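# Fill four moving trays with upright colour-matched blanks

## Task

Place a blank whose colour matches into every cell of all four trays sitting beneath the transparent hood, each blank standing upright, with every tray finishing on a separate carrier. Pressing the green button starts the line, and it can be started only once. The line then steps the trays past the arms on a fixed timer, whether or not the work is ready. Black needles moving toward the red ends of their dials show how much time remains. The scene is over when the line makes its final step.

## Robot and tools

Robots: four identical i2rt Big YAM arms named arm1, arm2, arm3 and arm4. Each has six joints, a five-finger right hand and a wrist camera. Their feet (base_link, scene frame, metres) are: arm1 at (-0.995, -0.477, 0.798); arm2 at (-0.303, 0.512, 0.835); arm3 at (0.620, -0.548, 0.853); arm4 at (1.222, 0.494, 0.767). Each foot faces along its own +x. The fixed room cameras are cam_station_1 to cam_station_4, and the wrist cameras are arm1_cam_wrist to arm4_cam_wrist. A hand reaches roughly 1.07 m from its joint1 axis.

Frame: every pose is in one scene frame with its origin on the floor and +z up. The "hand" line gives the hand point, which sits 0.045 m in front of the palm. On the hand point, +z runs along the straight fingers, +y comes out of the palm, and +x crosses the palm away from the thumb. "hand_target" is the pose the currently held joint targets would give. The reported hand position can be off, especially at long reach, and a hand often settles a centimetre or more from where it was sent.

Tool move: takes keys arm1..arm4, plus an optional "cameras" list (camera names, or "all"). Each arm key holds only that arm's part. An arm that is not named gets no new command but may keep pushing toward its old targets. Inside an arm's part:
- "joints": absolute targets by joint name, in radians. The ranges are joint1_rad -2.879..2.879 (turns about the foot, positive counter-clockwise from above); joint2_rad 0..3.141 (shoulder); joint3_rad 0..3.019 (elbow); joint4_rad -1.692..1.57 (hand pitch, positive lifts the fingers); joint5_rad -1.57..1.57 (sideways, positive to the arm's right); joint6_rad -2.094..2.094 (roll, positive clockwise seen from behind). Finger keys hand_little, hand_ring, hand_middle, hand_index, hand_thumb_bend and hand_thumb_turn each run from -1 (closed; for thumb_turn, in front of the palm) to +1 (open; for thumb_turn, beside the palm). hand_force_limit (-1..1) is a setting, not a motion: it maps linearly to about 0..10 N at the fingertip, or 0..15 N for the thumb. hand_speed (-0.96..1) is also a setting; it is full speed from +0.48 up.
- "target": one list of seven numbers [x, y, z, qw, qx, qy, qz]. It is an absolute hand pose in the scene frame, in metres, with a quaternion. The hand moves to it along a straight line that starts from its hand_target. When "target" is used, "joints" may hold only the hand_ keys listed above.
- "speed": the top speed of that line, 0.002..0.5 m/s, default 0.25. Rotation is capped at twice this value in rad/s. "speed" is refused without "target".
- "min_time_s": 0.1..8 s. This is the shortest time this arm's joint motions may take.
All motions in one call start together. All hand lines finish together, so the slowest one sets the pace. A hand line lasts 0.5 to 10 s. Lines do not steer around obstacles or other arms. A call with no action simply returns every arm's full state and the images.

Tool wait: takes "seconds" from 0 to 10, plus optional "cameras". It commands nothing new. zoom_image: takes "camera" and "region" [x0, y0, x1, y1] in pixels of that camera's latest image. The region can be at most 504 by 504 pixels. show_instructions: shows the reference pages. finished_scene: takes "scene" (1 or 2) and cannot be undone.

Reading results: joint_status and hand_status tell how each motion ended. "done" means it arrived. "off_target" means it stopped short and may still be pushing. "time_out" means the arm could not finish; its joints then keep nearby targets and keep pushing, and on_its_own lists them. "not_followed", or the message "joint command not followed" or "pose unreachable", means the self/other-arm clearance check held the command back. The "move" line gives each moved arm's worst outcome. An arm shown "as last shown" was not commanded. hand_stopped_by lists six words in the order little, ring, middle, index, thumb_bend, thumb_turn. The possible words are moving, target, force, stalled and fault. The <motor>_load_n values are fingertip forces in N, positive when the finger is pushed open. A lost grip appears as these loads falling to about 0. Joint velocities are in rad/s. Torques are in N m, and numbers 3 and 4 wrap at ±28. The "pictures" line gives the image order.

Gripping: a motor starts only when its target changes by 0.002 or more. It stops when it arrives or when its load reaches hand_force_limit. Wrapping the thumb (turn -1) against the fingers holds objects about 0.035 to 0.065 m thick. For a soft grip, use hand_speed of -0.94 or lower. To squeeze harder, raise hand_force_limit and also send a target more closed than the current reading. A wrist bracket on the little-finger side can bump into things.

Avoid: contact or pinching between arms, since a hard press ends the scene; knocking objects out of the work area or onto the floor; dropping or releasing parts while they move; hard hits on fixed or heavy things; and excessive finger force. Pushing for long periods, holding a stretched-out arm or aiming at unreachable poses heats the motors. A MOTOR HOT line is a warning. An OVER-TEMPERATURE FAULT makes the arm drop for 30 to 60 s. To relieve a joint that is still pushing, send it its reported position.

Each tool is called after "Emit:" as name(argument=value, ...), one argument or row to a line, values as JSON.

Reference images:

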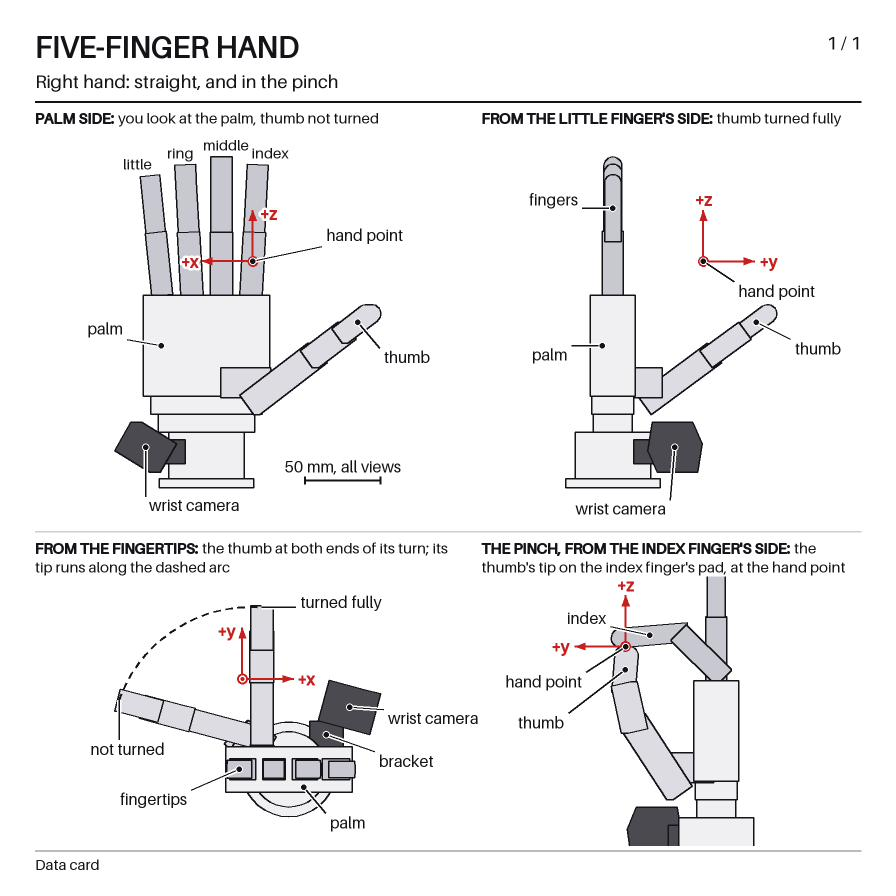

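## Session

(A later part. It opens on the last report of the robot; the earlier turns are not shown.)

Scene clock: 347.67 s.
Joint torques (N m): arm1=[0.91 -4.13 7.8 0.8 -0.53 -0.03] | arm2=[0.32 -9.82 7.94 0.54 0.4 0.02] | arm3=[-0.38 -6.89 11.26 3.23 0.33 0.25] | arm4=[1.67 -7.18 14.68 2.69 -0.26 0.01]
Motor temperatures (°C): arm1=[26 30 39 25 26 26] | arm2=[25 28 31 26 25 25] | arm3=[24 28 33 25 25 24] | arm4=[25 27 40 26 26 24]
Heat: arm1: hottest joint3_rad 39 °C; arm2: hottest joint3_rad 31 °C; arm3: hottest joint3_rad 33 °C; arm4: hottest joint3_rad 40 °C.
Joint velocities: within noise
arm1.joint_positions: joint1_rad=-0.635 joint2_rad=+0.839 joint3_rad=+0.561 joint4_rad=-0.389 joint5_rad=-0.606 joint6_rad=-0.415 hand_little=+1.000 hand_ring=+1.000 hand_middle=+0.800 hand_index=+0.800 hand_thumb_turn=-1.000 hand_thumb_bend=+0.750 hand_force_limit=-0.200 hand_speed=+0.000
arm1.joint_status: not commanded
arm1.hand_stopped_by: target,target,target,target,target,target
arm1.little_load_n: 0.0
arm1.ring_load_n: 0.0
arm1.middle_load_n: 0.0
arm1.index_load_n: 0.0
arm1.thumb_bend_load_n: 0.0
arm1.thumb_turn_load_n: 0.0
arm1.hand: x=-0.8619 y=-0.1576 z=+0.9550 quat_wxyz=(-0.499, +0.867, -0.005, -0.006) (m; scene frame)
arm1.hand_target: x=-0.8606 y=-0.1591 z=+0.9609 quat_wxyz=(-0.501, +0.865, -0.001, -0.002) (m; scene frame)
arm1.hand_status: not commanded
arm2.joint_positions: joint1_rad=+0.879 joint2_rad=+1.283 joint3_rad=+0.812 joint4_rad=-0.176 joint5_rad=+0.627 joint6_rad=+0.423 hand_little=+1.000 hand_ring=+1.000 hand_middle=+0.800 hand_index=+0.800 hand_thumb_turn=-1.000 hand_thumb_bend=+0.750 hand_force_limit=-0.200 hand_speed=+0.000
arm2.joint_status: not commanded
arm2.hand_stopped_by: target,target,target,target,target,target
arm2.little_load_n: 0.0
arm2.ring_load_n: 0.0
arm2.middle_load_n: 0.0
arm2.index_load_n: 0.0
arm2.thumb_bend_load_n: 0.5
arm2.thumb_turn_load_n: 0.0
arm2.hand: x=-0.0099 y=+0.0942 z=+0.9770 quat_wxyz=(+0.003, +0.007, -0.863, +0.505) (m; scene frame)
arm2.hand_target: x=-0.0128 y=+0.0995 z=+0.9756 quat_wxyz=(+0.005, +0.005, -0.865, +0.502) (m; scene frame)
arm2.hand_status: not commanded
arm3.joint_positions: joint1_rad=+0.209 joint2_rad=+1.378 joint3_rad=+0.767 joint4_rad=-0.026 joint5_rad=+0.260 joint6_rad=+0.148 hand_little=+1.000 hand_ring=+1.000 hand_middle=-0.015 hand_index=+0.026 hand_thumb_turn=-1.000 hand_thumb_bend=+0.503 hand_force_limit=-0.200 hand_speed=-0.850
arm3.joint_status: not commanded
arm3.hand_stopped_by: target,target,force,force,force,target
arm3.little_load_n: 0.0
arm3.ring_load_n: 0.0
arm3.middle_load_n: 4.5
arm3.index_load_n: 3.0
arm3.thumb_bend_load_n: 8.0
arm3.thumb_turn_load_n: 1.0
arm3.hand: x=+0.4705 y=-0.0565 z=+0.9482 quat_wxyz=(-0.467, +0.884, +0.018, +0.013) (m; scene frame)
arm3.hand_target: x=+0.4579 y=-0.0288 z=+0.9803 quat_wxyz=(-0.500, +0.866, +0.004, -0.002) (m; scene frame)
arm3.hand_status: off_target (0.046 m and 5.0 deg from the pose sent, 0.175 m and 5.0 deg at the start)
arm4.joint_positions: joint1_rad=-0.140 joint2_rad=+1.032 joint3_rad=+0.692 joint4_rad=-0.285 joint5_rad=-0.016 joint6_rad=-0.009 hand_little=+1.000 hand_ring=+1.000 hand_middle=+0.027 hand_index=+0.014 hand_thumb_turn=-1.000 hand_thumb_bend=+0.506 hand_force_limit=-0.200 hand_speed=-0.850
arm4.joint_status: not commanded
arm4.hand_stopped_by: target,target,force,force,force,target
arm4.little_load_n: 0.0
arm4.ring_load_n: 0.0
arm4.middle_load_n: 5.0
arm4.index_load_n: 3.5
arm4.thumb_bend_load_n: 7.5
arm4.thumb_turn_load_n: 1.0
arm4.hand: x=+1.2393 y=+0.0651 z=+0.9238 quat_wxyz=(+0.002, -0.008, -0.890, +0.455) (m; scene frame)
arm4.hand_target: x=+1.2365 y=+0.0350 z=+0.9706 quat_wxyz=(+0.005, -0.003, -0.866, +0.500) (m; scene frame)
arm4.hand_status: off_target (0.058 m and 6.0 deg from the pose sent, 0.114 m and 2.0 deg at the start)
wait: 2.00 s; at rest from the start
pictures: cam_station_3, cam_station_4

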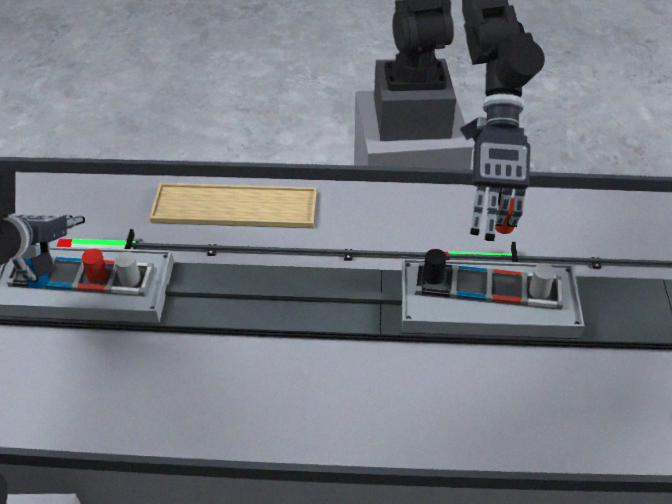

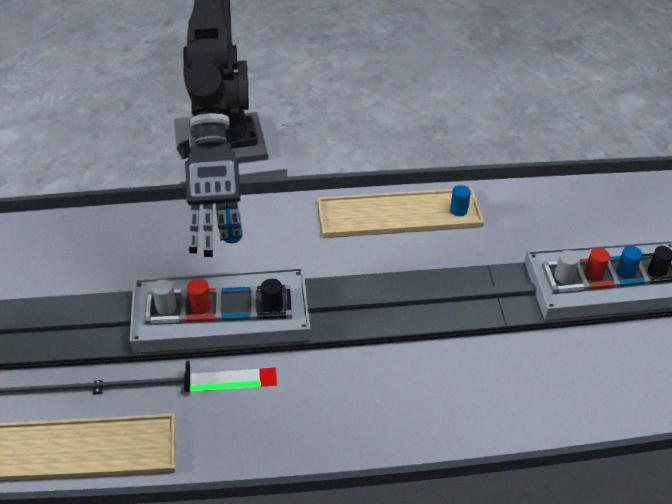

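Emit:
move(
  arm3={"target": [0.452, -0.024, 0.93, 0.5105, -0.8599, 0, 0], "speed": 0.1},
  arm4={"target": [1.240, -0.014, 0.93, 0, 0, -0.8599, 0.5105], "speed": 0.1},
)

Emit:
move(
  arm3={"target": [0.453, -0.019, 0.88, 0.5105, -0.8599, 0, 0], "speed": 0.06},
  arm4={"target": [1.240, -0.020, 0.88, 0, 0, -0.8599, 0.5105], "speed": 0.06},
  cameras=["cam_station_3", "cam_station_4"],
)

Emit:
zoom_image(
  camera="cam_station_3",
  region=[480, 250, 540, 310],
)

Emit:
zoom_image(
  camera="cam_station_4",
  region=[200, 260, 260, 320],
)

Scene clock: 350.00 s.
Joint torques (N m): arm1=[0.97 -4.07 7.8 0.8 -0.53 -0.03] | arm2=[0.26 -9.88 7.94 0.54 0.4 0.02] | arm3=[0.15 -8 6.24 3.4 0.33 0.25] | arm4=[2.14 -8.59 13.85 2.93 -0.24 -0.01]
Motor temperatures (°C): arm1=[26 30 39 25 26 26] | arm2=[25 28 31 26 25 25] | arm3=[24 28 33 25 25 24] | arm4=[25 27 40 26 26 24]
Heat: arm1: hottest joint3_rad 39 °C; arm2: hottest joint3_rad 31 °C; arm3: hottest joint3_rad 33 °C; arm4: hottest joint3_rad 40 °C.
move: arm3 off_target; arm4 off_target
Joint velocities: within noise
arm1, arm2: as last shown
arm1.middle_load_n: -0.5
arm2.index_load_n: -0.5
arm3.joint_positions: joint1_rad=+0.210 joint2_rad=+1.489 joint3_rad=+0.764 joint4_rad=+0.167 joint5_rad=+0.288 joint6_rad=+0.155 hand_little=+1.000 hand_ring=+1.000 hand_middle=-0.015 hand_index=+0.026 hand_thumb_turn=-1.000 hand_thumb_bend=+0.503 hand_force_limit=-0.200 hand_speed=-0.850
arm3.joint_status: not commanded
arm3.hand_stopped_by: target,target,force,force,force,target
arm3.little_load_n: 0.0
arm3.ring_load_n: 0.0
arm3.middle_load_n: 4.5
arm3.index_load_n: 3.0
arm3.thumb_bend_load_n: 8.0
arm3.thumb_turn_load_n: 1.0
arm3.hand: x=+0.4649 y=-0.0251 z=+0.9287 quat_wxyz=(-0.502, +0.865, +0.004, +0.012) (m; scene frame)
arm3.hand_target: x=+0.4572 y=-0.0227 z=+0.9296 quat_wxyz=(-0.510, +0.860, -0.003, +0.003) (m; scene frame)
arm3.hand_status: off_target (0.013 m and 1.8 deg from the pose sent, 0.042 m and 6.3 deg at the start)
arm4.joint_positions: joint1_rad=-0.140 joint2_rad=+1.204 joint3_rad=+0.692 joint4_rad=-0.087 joint5_rad=-0.022 joint6_rad=-0.009 hand_little=+1.000 hand_ring=+1.000 hand_middle=+0.027 hand_index=+0.014 hand_thumb_turn=-1.000 hand_thumb_bend=+0.506 hand_force_limit=-0.200 hand_speed=-0.850
arm4.joint_status: not commanded
arm4.hand_stopped_by: target,target,force,force,force,target
arm4.little_load_n: 0.0
arm4.ring_load_n: 0.0
arm4.middle_load_n: 5.0
arm4.index_load_n: 3.5
arm4.thumb_bend_load_n: 7.0
arm4.thumb_turn_load_n: 1.0
arm4.hand: x=+1.2391 y=+0.0236 z=+0.8869 quat_wxyz=(+0.000, -0.006, -0.884, +0.467) (m; scene frame)
arm4.hand_target: x=+1.2392 y=-0.0094 z=+0.9306 quat_wxyz=(+0.000, -0.001, -0.860, +0.510) (m; scene frame)
arm4.hand_status: off_target (0.057 m and 5.8 deg from the pose sent, 0.079 m and 7.3 deg at the start)
pictures: none

Scene clock: 351.60 s.
Joint torques (N m): arm1=[0.91 -4.07 7.8 0.8 -0.53 -0.03] | arm2=[0.32 -9.88 7.95 0.54 0.4 0.02] | arm3=[0.21 -8.7 5.56 3.41 0.13 0.24] | arm4=[1.96 -9.99 9.11 2.81 -0.27 0.03]
Motor temperatures (°C): arm1=[26 30 39 25 26 26] | arm2=[25 28 31 26 25 25] | arm3=[24 28 33 25 25 24] | arm4=[25 27 40 26 26 24]
Heat: arm1: hottest joint3_rad 39 °C; arm2: hottest joint3_rad 31 °C; arm3: hottest joint3_rad 33 °C; arm4: hottest joint3_rad 40 °C.
move: arm3 off_target; arm4 off_target
Joint velocities: within noise
arm1, arm2: as last shown
arm1.middle_load_n: 0.0
arm2.ring_load_n: -0.5
arm2.index_load_n: 0.0
arm2.thumb_bend_load_n: 0.0
arm3.joint_positions: joint1_rad=+0.210 joint2_rad=+1.613 joint3_rad=+0.728 joint4_rad=+0.327 joint5_rad=+0.288 joint6_rad=+0.155 hand_little=+1.000 hand_ring=+1.000 hand_middle=-0.015 hand_index=+0.026 hand_thumb_turn=-1.000 hand_thumb_bend=+0.503 hand_force_limit=-0.200 hand_speed=-0.850
arm3.joint_status: not commanded
arm3.hand_stopped_by: target,target,force,force,force,target
arm3.little_load_n: 0.0
arm3.ring_load_n: 0.0
arm3.middle_load_n: 4.5
arm3.index_load_n: 3.0
arm3.thumb_bend_load_n: 8.0
arm3.thumb_turn_load_n: 1.0
arm3.hand: x=+0.4643 y=-0.0213 z=+0.8790 quat_wxyz=(-0.502, +0.865, +0.004, +0.012) (m; scene frame)
arm3.hand_target: x=+0.4553 y=-0.0192 z=+0.8806 quat_wxyz=(-0.510, +0.860, -0.001, +0.001) (m; scene frame)
arm3.hand_status: off_target (0.012 m and 1.8 deg from the pose sent, 0.051 m and 1.8 deg at the start)
arm4.joint_positions: joint1_rad=-0.140 joint2_rad=+1.317 joint3_rad=+0.692 joint4_rad=+0.081 joint5_rad=-0.022 joint6_rad=-0.009 hand_little=+1.000 hand_ring=+1.000 hand_middle=+0.027 hand_index=+0.014 hand_thumb_turn=-1.000 hand_thumb_bend=+0.506 hand_force_limit=-0.200 hand_speed=-0.850
arm4.joint_status: not commanded
arm4.hand_stopped_by: target,target,force,force,force,target
arm4.little_load_n: 0.0
arm4.ring_load_n: 0.0
arm4.middle_load_n: 5.0
arm4.index_load_n: 4.0
arm4.thumb_bend_load_n: 7.0
arm4.thumb_turn_load_n: 0.5
arm4.hand: x=+1.2381 y=-0.0071 z=+0.8667 quat_wxyz=(+0.000, -0.006, -0.871, +0.491) (m; scene frame)
arm4.hand_target: x=+1.2397 y=-0.0192 z=+0.8793 quat_wxyz=(+0.000, +0.000, -0.860, +0.510) (m; scene frame)
arm4.hand_status: off_target (0.019 m and 2.7 deg from the pose sent, 0.044 m and 5.8 deg at the start)
pictures: cam_station_3, cam_station_4

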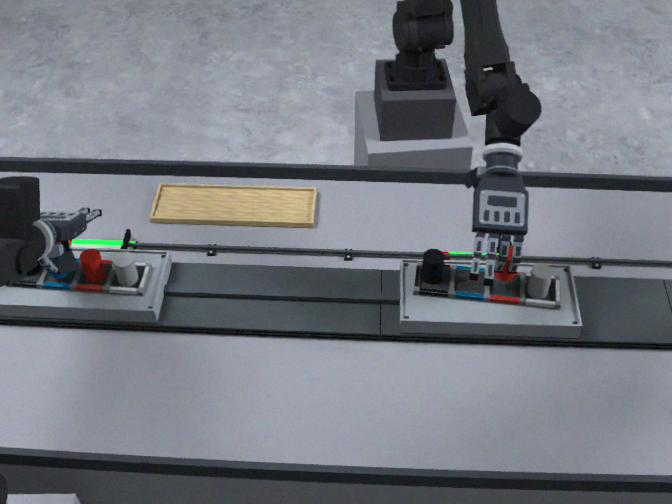

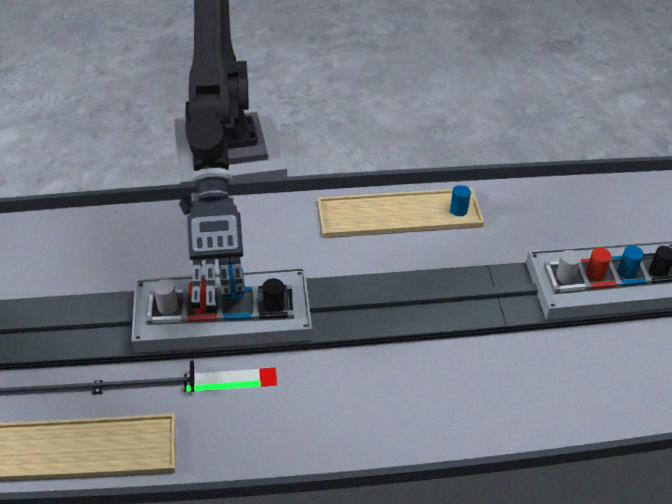

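Scaled by 8.400.

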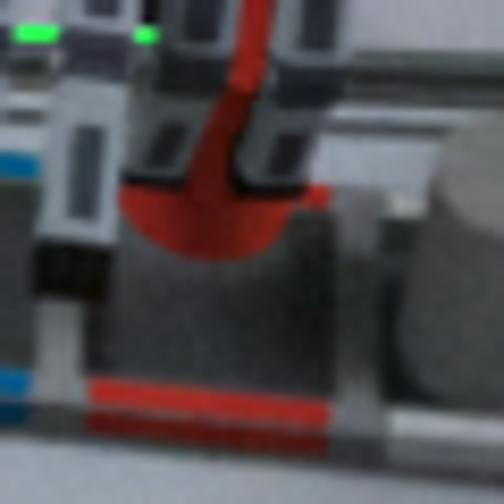

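Scaled by 8.400.

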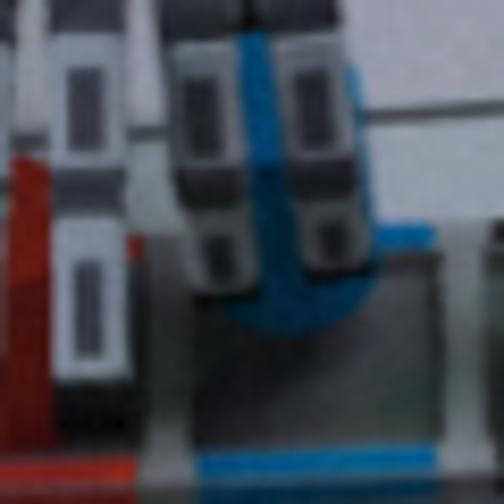

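Emit:
move(
  arm3={"target": [0.449, -0.0185, 0.860, 0.5105, -0.8599, 0, 0], "speed": 0.04},
  arm4={"target": [1.2425, -0.0215, 0.862, 0, 0, -0.8599, 0.5105], "speed": 0.03},
  cameras=["cam_station_3", "cam_station_4"],
)

Emit:
zoom_image(
  camera="cam_station_3",
  region=[480, 250, 540, 310],
)

Emit:
zoom_image(
  camera="cam_station_4",
  region=[200, 260, 260, 320],
)

Scene clock: 353.80 s.
Joint torques (N m): arm1=[0.91 -4.07 7.8 0.8 -0.53 -0.03] | arm2=[0.26 -9.88 7.94 0.54 0.4 0.02] | arm3=[0.21 -8.94 5.18 3.4 0.33 0.25] | arm4=[2.49 -10.58 7.87 2.84 0.01 0.06]
Motor temperatures (°C): arm1=[26 30 39 25 26 26] | arm2=[25 28 31 26 25 25] | arm3=[24 28 33 25 25 24] | arm4=[25 27 40 26 26 24]
Heat: arm1: hottest joint3_rad 39 °C; arm2: hottest joint3_rad 31 °C; arm3: hottest joint3_rad 33 °C; arm4: hottest joint3_rad 40 °C.
move: arm3 done; arm4 done
Joint velocities: within noise
arm1, arm2: as last shown
arm2.ring_load_n: 0.0
arm3.joint_positions: joint1_rad=+0.224 joint2_rad=+1.670 joint3_rad=+0.724 joint4_rad=+0.388 joint5_rad=+0.291 joint6_rad=+0.159 hand_little=+1.000 hand_ring=+1.000 hand_middle=-0.015 hand_index=+0.026 hand_thumb_turn=-1.000 hand_thumb_bend=+0.503 hand_force_limit=-0.200 hand_speed=-0.850
arm3.joint_status: not commanded
arm3.hand_stopped_by: target,target,force,force,force,target
arm3.little_load_n: 0.0
arm3.ring_load_n: 0.0
arm3.middle_load_n: 5.0
arm3.index_load_n: 3.0
arm3.thumb_bend_load_n: 8.0
arm3.thumb_turn_load_n: 1.0
arm3.hand: x=+0.4566 y=-0.0205 z=+0.8595 quat_wxyz=(-0.502, +0.865, +0.007, +0.009) (m; scene frame)
arm3.hand_target: x=+0.4489 y=-0.0188 z=+0.8602 quat_wxyz=(-0.510, +0.860, +0.000, +0.000) (m; scene frame)
arm3.hand_status: done (0.008 m and 1.7 deg from the pose sent, 0.025 m and 1.8 deg at the start)
arm4.joint_positions: joint1_rad=-0.137 joint2_rad=+1.357 joint3_rad=+0.692 joint4_rad=+0.143 joint5_rad=-0.022 joint6_rad=-0.009 hand_little=+1.000 hand_ring=+1.000 hand_middle=+0.027 hand_index=+0.014 hand_thumb_turn=-1.000 hand_thumb_bend=+0.506 hand_force_limit=-0.200 hand_speed=-0.850
arm4.joint_status: not commanded
arm4.hand_stopped_by: target,target,force,force,force,target
arm4.little_load_n: 0.0
arm4.ring_load_n: 0.0
arm4.middle_load_n: 5.5
arm4.index_load_n: 3.5
arm4.thumb_bend_load_n: 7.5
arm4.thumb_turn_load_n: 1.0
arm4.hand: x=+1.2393 y=-0.0173 z=+0.8597 quat_wxyz=(+0.000, -0.005, -0.866, +0.500) (m; scene frame)
arm4.hand_target: x=+1.2423 y=-0.0214 z=+0.8619 quat_wxyz=(+0.000, +0.000, -0.860, +0.510) (m; scene frame)
arm4.hand_status: done (0.006 m and 1.5 deg from the pose sent, 0.016 m and 2.7 deg at the start)
pictures: cam_station_3, cam_station_4

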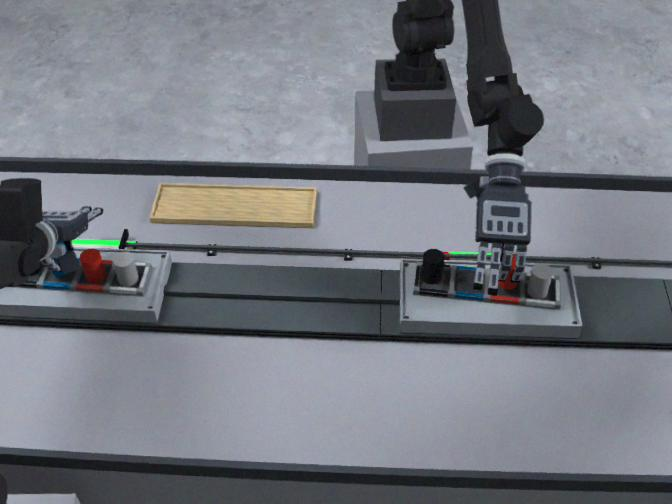

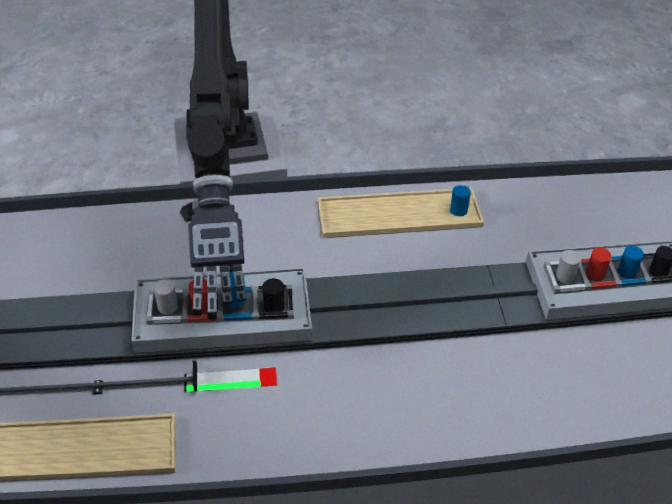

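Scaled by 8.400.

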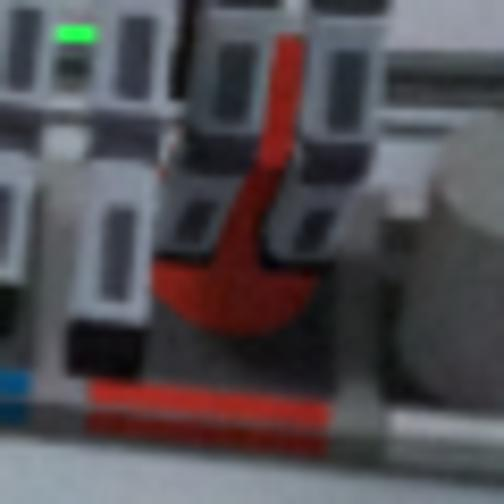

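Scaled by 8.400.

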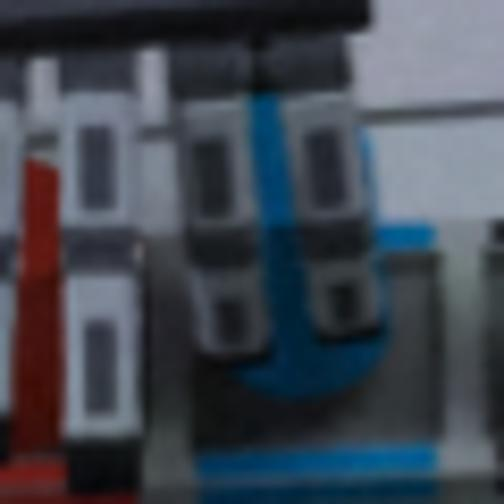

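Emit:
move(
  arm3={"target": [0.4635, -0.0198, 0.853, 0.5105, -0.8599, 0, 0], "speed": 0.02},
  arm4={"target": [1.2423, -0.0211, 0.849, 0, 0, -0.8599, 0.5105], "speed": 0.03},
  cameras=["cam_station_3", "cam_station_4"],
)

Emit:
zoom_image(
  camera="cam_station_3",
  region=[480, 250, 540, 310],
)

Emit:
zoom_image(
  camera="cam_station_4",
  region=[200, 260, 260, 320],
)

Scene clock: 355.73 s.
Joint torques (N m): arm1=[0.97 -4.07 7.8 0.79 -0.53 -0.03] | arm2=[0.32 -9.88 7.95 0.54 0.4 0.02] | arm3=[-1.44 -8.76 4.96 3.44 0.07 0.06] | arm4=[2.32 -10.4 7.19 3.19 -0.09 0.07]
Motor temperatures (°C): arm1=[26 30 39 25 26 26] | arm2=[25 28 31 26 25 25] | arm3=[24 28 33 25 25 24] | arm4=[25 27 40 26 26 24]
Heat: arm1: hottest joint3_rad 39 °C; arm2: hottest joint3_rad 31 °C; arm3: hottest joint3_rad 33 °C; arm4: hottest joint3_rad 40 °C.
move: arm3 off_target; arm4 done
Joint velocities: within noise
arm1, arm2: as last shown
arm3.joint_positions: joint1_rad=+0.224 joint2_rad=+1.679 joint3_rad=+0.704 joint4_rad=+0.423 joint5_rad=+0.269 joint6_rad=+0.159 hand_little=+1.000 hand_ring=+1.000 hand_middle=-0.015 hand_index=+0.026 hand_thumb_turn=-1.000 hand_thumb_bend=+0.503 hand_force_limit=-0.200 hand_speed=-0.850
arm3.joint_status: not commanded
arm3.hand_stopped_by: target,target,force,force,force,target
arm3.little_load_n: 0.0
arm3.ring_load_n: -0.5
arm3.middle_load_n: 4.5
arm3.index_load_n: 3.5
arm3.thumb_bend_load_n: 8.0
arm3.thumb_turn_load_n: 1.0
arm3.hand: x=+0.4540 y=-0.0259 z=+0.8531 quat_wxyz=(-0.503, +0.864, +0.012, -0.001) (m; scene frame)
arm3.hand_target: x=+0.4565 y=-0.0222 z=+0.8525 quat_wxyz=(-0.510, +0.860, +0.006, -0.003) (m; scene frame)
arm3.hand_status: off_target (0.011 m and 1.6 deg from the pose sent, 0.010 m and 1.7 deg at the start)
arm4.joint_positions: joint1_rad=-0.137 joint2_rad=+1.385 joint3_rad=+0.677 joint4_rad=+0.187 joint5_rad=-0.022 joint6_rad=-0.009 hand_little=+1.000 hand_ring=+1.000 hand_middle=+0.027 hand_index=+0.014 hand_thumb_turn=-1.000 hand_thumb_bend=+0.506 hand_force_limit=-0.200 hand_speed=-0.850
arm4.joint_status: not commanded
arm4.hand_stopped_by: target,target,force,force,force,target
arm4.little_load_n: 0.0
arm4.ring_load_n: 0.0
arm4.middle_load_n: 5.0
arm4.index_load_n: 3.5
arm4.thumb_bend_load_n: 7.5
arm4.thumb_turn_load_n: 0.5
arm4.hand: x=+1.2393 y=-0.0178 z=+0.8476 quat_wxyz=(+0.000, -0.005, -0.866, +0.501) (m; scene frame)
arm4.hand_target: x=+1.2422 y=-0.0211 z=+0.8490 quat_wxyz=(+0.000, +0.000, -0.860, +0.510) (m; scene frame)
arm4.hand_status: done (0.005 m and 1.4 deg from the pose sent, 0.012 m and 1.5 deg at the start)
pictures: cam_station_3, cam_station_4

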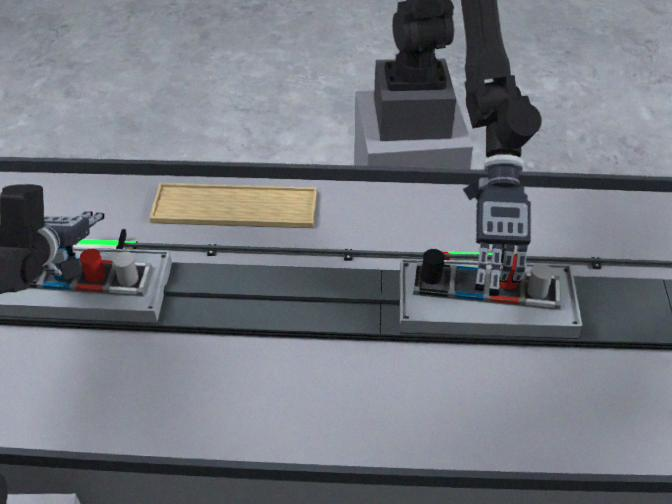

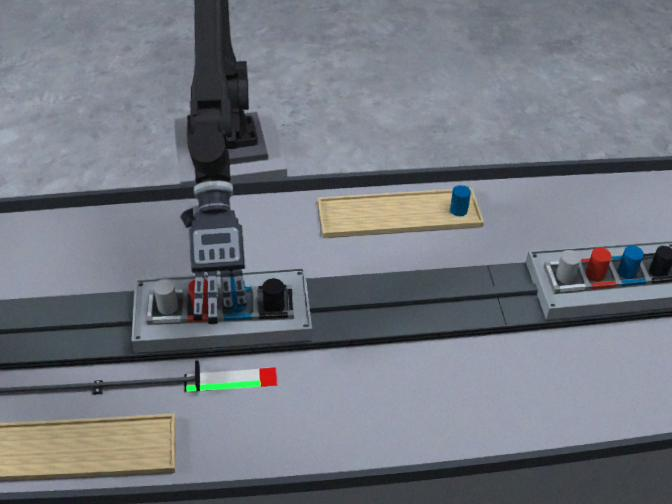

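Scaled by 8.400.

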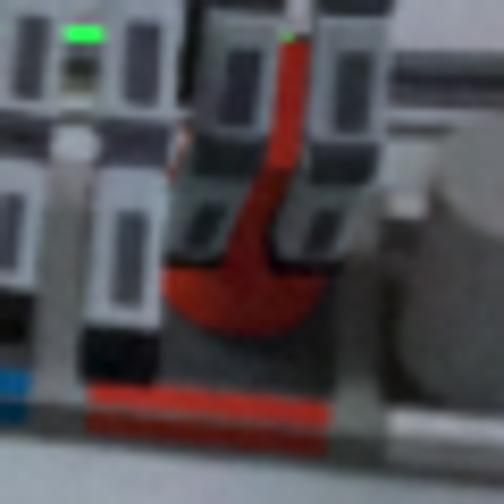

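Scaled by 8.400.

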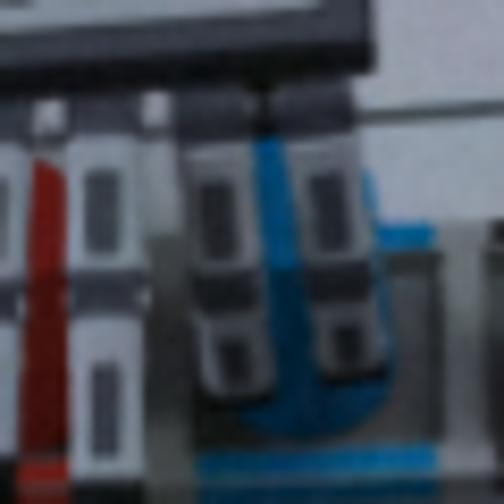

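Emit:
move(
  arm3={"target": [0.4632, -0.0190, 0.854, 0.5105, -0.8599, 0, 0], "speed": 0.02},
  arm4={"joints": {"hand_speed": -0.8, "hand_index": 0.35, "hand_middle": 0.35, "hand_thumb_bend": 0.7}},
  cameras=["cam_station_3", "cam_station_4"],
)

Emit:
zoom_image(
  camera="cam_station_3",
  region=[480, 250, 540, 310],
)

Scene clock: 357.37 s.
Joint torques (N m): arm1=[0.97 -4.07 7.8 0.8 -0.53 -0.03] | arm2=[0.32 -9.88 7.94 0.54 0.4 0.02] | arm3=[-1.73 -8.88 5.22 3.21 0.1 0.06] | arm4=[2.73 -9.58 7.24 2.61 -0.05 0.06]
Motor temperatures (°C): arm1=[26 30 39 25 26 26] | arm2=[25 28 31 26 25 25] | arm3=[24 28 33 25 25 24] | arm4=[25 27 40 26 26 24]
Heat: arm1: hottest joint3_rad 39 °C; arm2: hottest joint3_rad 31 °C; arm3: hottest joint3_rad 33 °C; arm4: hottest joint3_rad 40 °C.
move: arm3 done; arm4 done
Joint velocities: within noise
arm1, arm2: as last shown
arm2.little_load_n: -0.5
arm3.joint_positions: joint1_rad=+0.215 joint2_rad=+1.679 joint3_rad=+0.704 joint4_rad=+0.423 joint5_rad=+0.269 joint6_rad=+0.159 hand_little=+1.000 hand_ring=+1.000 hand_middle=-0.015 hand_index=+0.026 hand_thumb_turn=-1.000 hand_thumb_bend=+0.503 hand_force_limit=-0.200 hand_speed=-0.850
arm3.joint_status: not commanded
arm3.hand_stopped_by: target,target,force,force,force,target
arm3.little_load_n: 0.0
arm3.ring_load_n: 0.0
arm3.middle_load_n: 4.5
arm3.index_load_n: 3.5
arm3.thumb_bend_load_n: 8.0
arm3.thumb_turn_load_n: 1.0
arm3.hand: x=+0.4588 y=-0.0244 z=+0.8532 quat_wxyz=(-0.503, +0.864, +0.008, +0.001) (m; scene frame)
arm3.hand_target: x=+0.4630 y=-0.0191 z=+0.8540 quat_wxyz=(-0.510, +0.860, +0.000, +0.000) (m; scene frame)
arm3.hand_status: done (0.007 m and 1.3 deg from the pose sent, 0.011 m and 1.6 deg at the start)
arm4.joint_positions: joint1_rad=-0.137 joint2_rad=+1.383 joint3_rad=+0.677 joint4_rad=+0.197 joint5_rad=-0.022 joint6_rad=-0.009 hand_little=+1.000 hand_ring=+1.000 hand_middle=+0.350 hand_index=+0.350 hand_thumb_turn=-1.000 hand_thumb_bend=+0.700 hand_force_limit=-0.200 hand_speed=-0.800
arm4.joint_status: all done
arm4.hand_stopped_by: target,target,target,target,target,target
arm4.little_load_n: 0.0
arm4.ring_load_n: 0.0
arm4.middle_load_n: 0.0
arm4.index_load_n: 0.0
arm4.thumb_bend_load_n: 0.0
arm4.thumb_turn_load_n: 0.0
arm4.hand: x=+1.2392 y=-0.0195 z=+0.8502 quat_wxyz=(+0.000, -0.004, -0.863, +0.505) (m; scene frame)
arm4.hand_target: x=+1.2422 y=-0.0214 z=+0.8500 quat_wxyz=(+0.000, +0.000, -0.859, +0.511) (m; scene frame)
arm4.hand_status: not commanded
pictures: cam_station_3, cam_station_4

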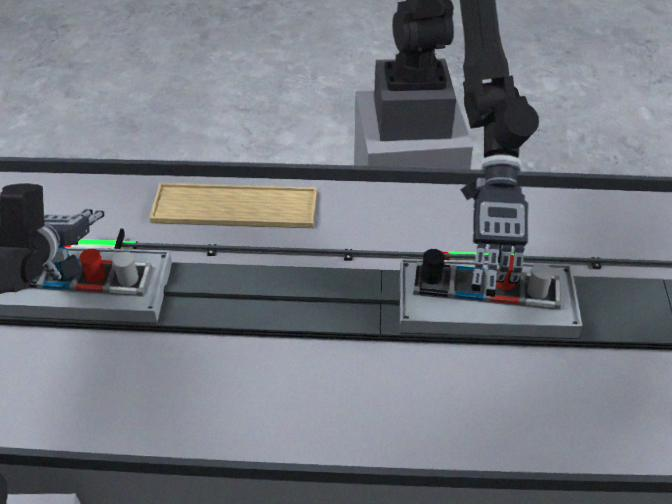

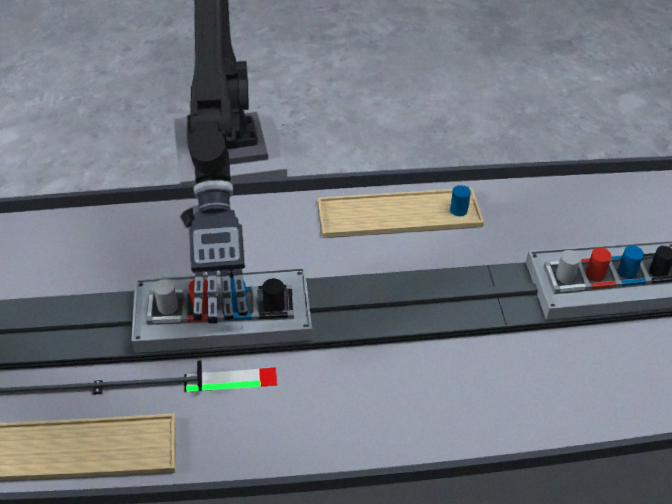

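Scaled by 8.400.

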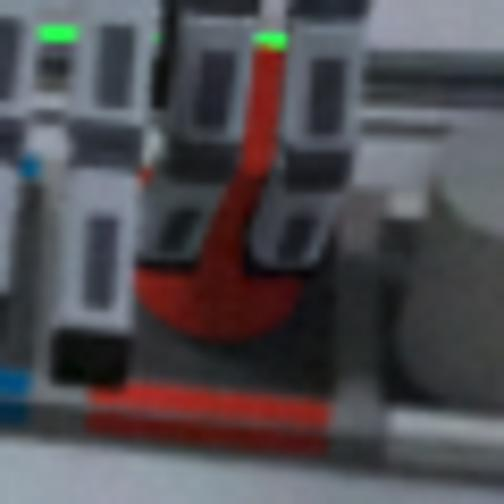

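Emit:
move(
  arm3={"target": [0.4632, -0.0168, 0.8465, 0.5105, -0.8599, 0, 0], "speed": 0.02},
  arm4={"target": [1.2392, -0.040, 0.942, 0, 0, -0.8599, 0.5105], "speed": 0.12, "joints": {"hand_speed": 0, "hand_index": 0.8, "hand_middle": 0.8, "hand_thumb_bend": 0.75}},
  cameras=["cam_station_3", "cam_station_4"],
)

Emit:
zoom_image(
  camera="cam_station_3",
  region=[480, 250, 540, 310],
)

Scene clock: 359.17 s.
Joint torques (N m): arm1=[0.91 -4.07 7.8 0.8 -0.53 -0.03] | arm2=[0.32 -9.82 7.94 0.54 0.4 0.02] | arm3=[-1.85 -8.59 5.26 3.29 0.07 0.06] | arm4=[1.49 -10.46 13.07 0.95 -0.26 0.08]
Motor temperatures (°C): arm1=[26 30 39 25 26 26] | arm2=[25 28 31 26 25 25] | arm3=[24 28 33 25 25 23] | arm4=[25 27 40 26 26 24]
Heat: arm1: hottest joint3_rad 39 °C; arm2: hottest joint3_rad 31 °C; arm3: hottest joint3_rad 33 °C; arm4: hottest joint3_rad 40 °C.
move: arm3 done; arm4 off_target
Joint velocities: within noise
arm1, arm2: as last shown
arm1.index_load_n: -0.5
arm2.little_load_n: 0.0
arm2.middle_load_n: 0.5
arm3.joint_positions: joint1_rad=+0.215 joint2_rad=+1.697 joint3_rad=+0.704 joint4_rad=+0.443 joint5_rad=+0.269 joint6_rad=+0.159 hand_little=+1.000 hand_ring=+1.000 hand_middle=-0.015 hand_index=+0.026 hand_thumb_turn=-1.000 hand_thumb_bend=+0.503 hand_force_limit=-0.200 hand_speed=-0.850
arm3.joint_status: not commanded
arm3.hand_stopped_by: target,target,force,force,force,target
arm3.little_load_n: 0.0
arm3.ring_load_n: 0.0
arm3.middle_load_n: 5.0
arm3.index_load_n: 3.0
arm3.thumb_bend_load_n: 8.0
arm3.thumb_turn_load_n: 1.0
arm3.hand: x=+0.4585 y=-0.0231 z=+0.8475 quat_wxyz=(-0.504, +0.864, +0.007, +0.001) (m; scene frame)
arm3.hand_target: x=+0.4629 y=-0.0172 z=+0.8467 quat_wxyz=(-0.510, +0.860, +0.000, +0.000) (m; scene frame)
arm3.hand_status: done (0.008 m and 1.2 deg from the pose sent, 0.011 m and 1.3 deg at the start)
arm4.joint_positions: joint1_rad=-0.137 joint2_rad=+1.285 joint3_rad=+0.795 joint4_rad=-0.063 joint5_rad=-0.022 joint6_rad=-0.008 hand_little=+1.000 hand_ring=+1.000 hand_middle=+0.800 hand_index=+0.800 hand_thumb_turn=-1.000 hand_thumb_bend=+0.750 hand_force_limit=-0.200 hand_speed=+0.000
arm4.joint_status: all done
arm4.hand_stopped_by: target,target,target,target,target,target
arm4.little_load_n: 0.0
arm4.ring_load_n: 0.0
arm4.middle_load_n: 0.0
arm4.index_load_n: 0.0
arm4.thumb_bend_load_n: 0.0
arm4.thumb_turn_load_n: 0.5
arm4.hand: x=+1.2392 y=-0.0203 z=+0.9075 quat_wxyz=(-0.001, -0.005, -0.874, +0.487) (m; scene frame)
arm4.hand_target: x=+1.2390 y=-0.0392 z=+0.9409 quat_wxyz=(+0.000, -0.001, -0.860, +0.510) (m; scene frame)
arm4.hand_status: off_target (0.040 m and 3.2 deg from the pose sent, 0.094 m and 0.8 deg at the start)
pictures: cam_station_3, cam_station_4

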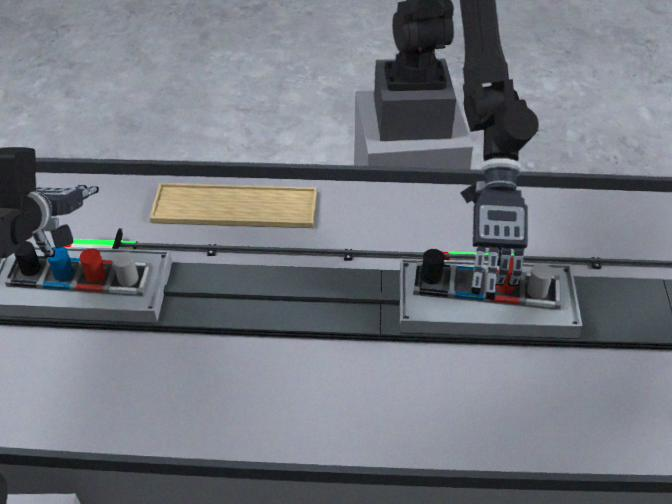

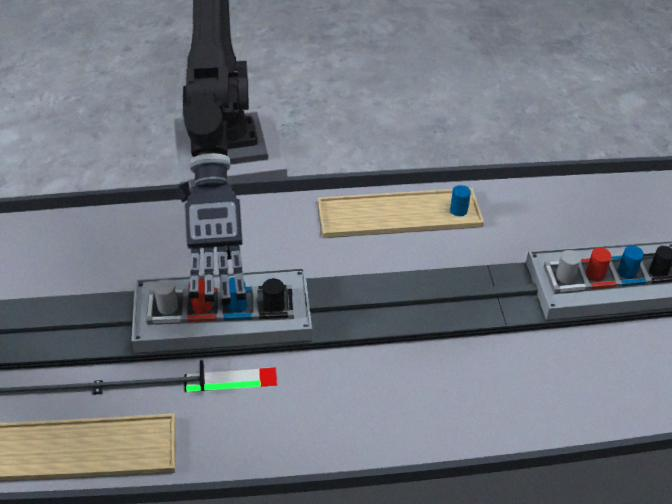

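Scaled by 8.400.

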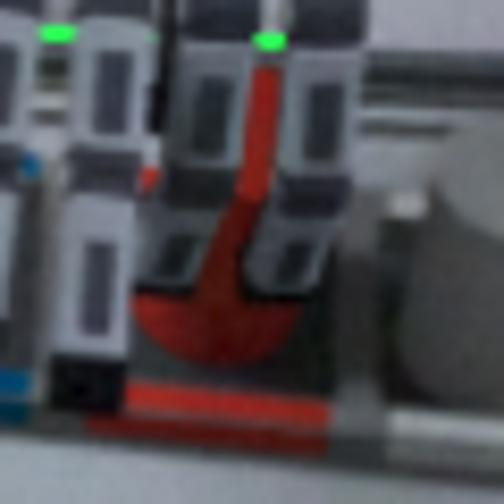

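Emit:
move(
  arm3={"target": [0.4628, -0.0135, 0.8452, 0.5105, -0.8599, 0, 0], "speed": 0.02},
  arm4={"target": [1.32, 0.10, 0.965, 0, 0, -0.866, 0.5], "speed": 0.2},
  cameras=["cam_station_3", "cam_station_4"],
)

Emit:
zoom_image(
  camera="cam_station_3",
  region=[480, 250, 540, 310],
)

Scene clock: 361.17 s.
Joint torques (N m): arm1=[0.97 -4.07 7.8 0.8 -0.53 -0.03] | arm2=[0.32 -9.88 7.95 0.54 0.4 0.02] | arm3=[-1.85 -8.18 5.87 3.11 0.05 0.05] | arm4=[1.85 -5.83 8.42 1.14 0.16 0.22]
Motor temperatures (°C): arm1=[26 30 39 25 26 26] | arm2=[25 28 31 26 25 25] | arm3=[24 28 33 25 25 23] | arm4=[25 27 40 26 26 24]
Heat: arm1: hottest joint3_rad 39 °C; arm2: hottest joint3_rad 31 °C; arm3: hottest joint3_rad 33 °C; arm4: hottest joint3_rad 40 °C.
move: arm3 done; arm4 off_target
Joint velocities: within noise
arm1, arm2: as last shown
arm1.index_load_n: 0.0
arm2.middle_load_n: 0.0
arm3.joint_positions: joint1_rad=+0.212 joint2_rad=+1.702 joint3_rad=+0.704 joint4_rad=+0.451 joint5_rad=+0.268 joint6_rad=+0.159 hand_little=+1.000 hand_ring=+1.000 hand_middle=-0.015 hand_index=+0.026 hand_thumb_turn=-1.000 hand_thumb_bend=+0.503 hand_force_limit=-0.200 hand_speed=-0.850
arm3.joint_status: not commanded
arm3.hand_stopped_by: target,target,force,force,force,target
arm3.little_load_n: 0.0
arm3.ring_load_n: 0.0
arm3.middle_load_n: 4.0
arm3.index_load_n: 2.5
arm3.thumb_bend_load_n: 7.5
arm3.thumb_turn_load_n: 0.5
arm3.hand: x=+0.4596 y=-0.0220 z=+0.8467 quat_wxyz=(-0.505, +0.863, +0.006, +0.001) (m; scene frame)
arm3.hand_target: x=+0.4627 y=-0.0135 z=+0.8454 quat_wxyz=(-0.511, +0.860, +0.000, +0.000) (m; scene frame)
arm3.hand_status: done (0.009 m and 1.0 deg from the pose sent, 0.011 m and 1.2 deg at the start)
arm4.joint_positions: joint1_rad=+0.166 joint2_rad=+0.876 joint3_rad=+0.675 joint4_rad=-0.317 joint5_rad=+0.215 joint6_rad=+0.104 hand_little=+1.000 hand_ring=+1.000 hand_middle=+0.800 hand_index=+0.800 hand_thumb_turn=-1.000 hand_thumb_bend=+0.750 hand_force_limit=-0.200 hand_speed=+0.000
arm4.joint_status: not commanded
arm4.hand_stopped_by: target,target,target,target,target,target
arm4.little_load_n: 0.0
arm4.ring_load_n: 0.0
arm4.middle_load_n: 0.0
arm4.index_load_n: 0.0
arm4.thumb_bend_load_n: 0.0
arm4.thumb_turn_load_n: 0.0
arm4.hand: x=+1.3260 y=+0.0933 z=+0.9717 quat_wxyz=(-0.002, +0.017, -0.861, +0.508) (m; scene frame)
arm4.hand_target: x=+1.3267 y=+0.0996 z=+0.9652 quat_wxyz=(-0.004, +0.013, -0.866, +0.500) (m; scene frame)
arm4.hand_status: off_target (0.011 m and 2.2 deg from the pose sent, 0.156 m and 1.9 deg at the start)
pictures: cam_station_3, cam_station_4

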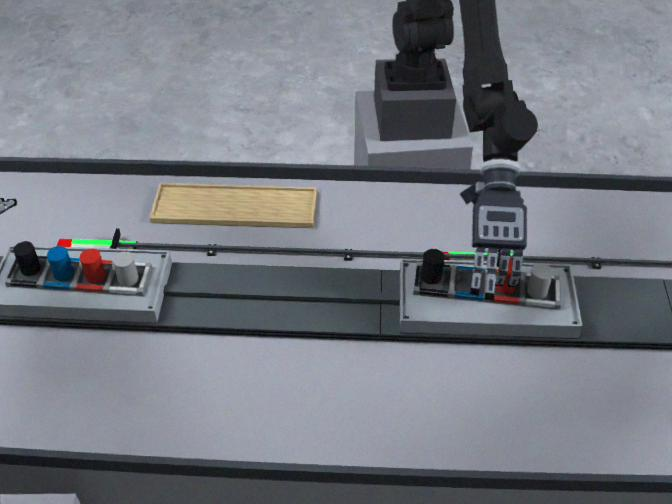

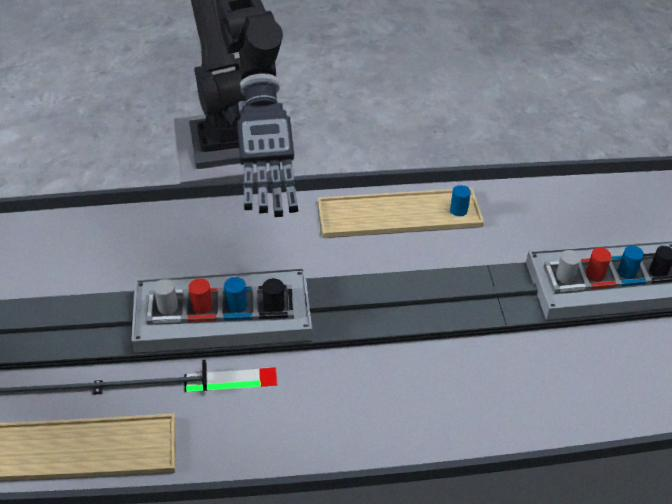

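Scaled by 8.400.

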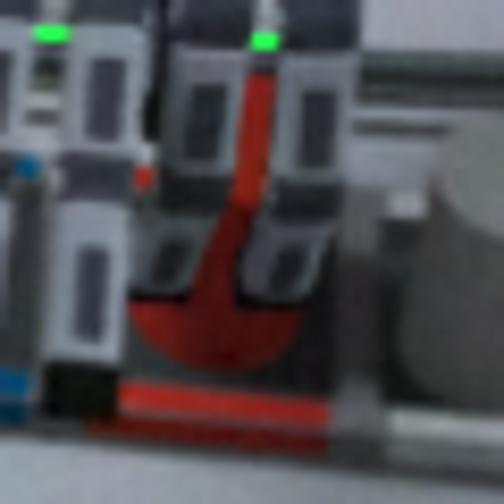

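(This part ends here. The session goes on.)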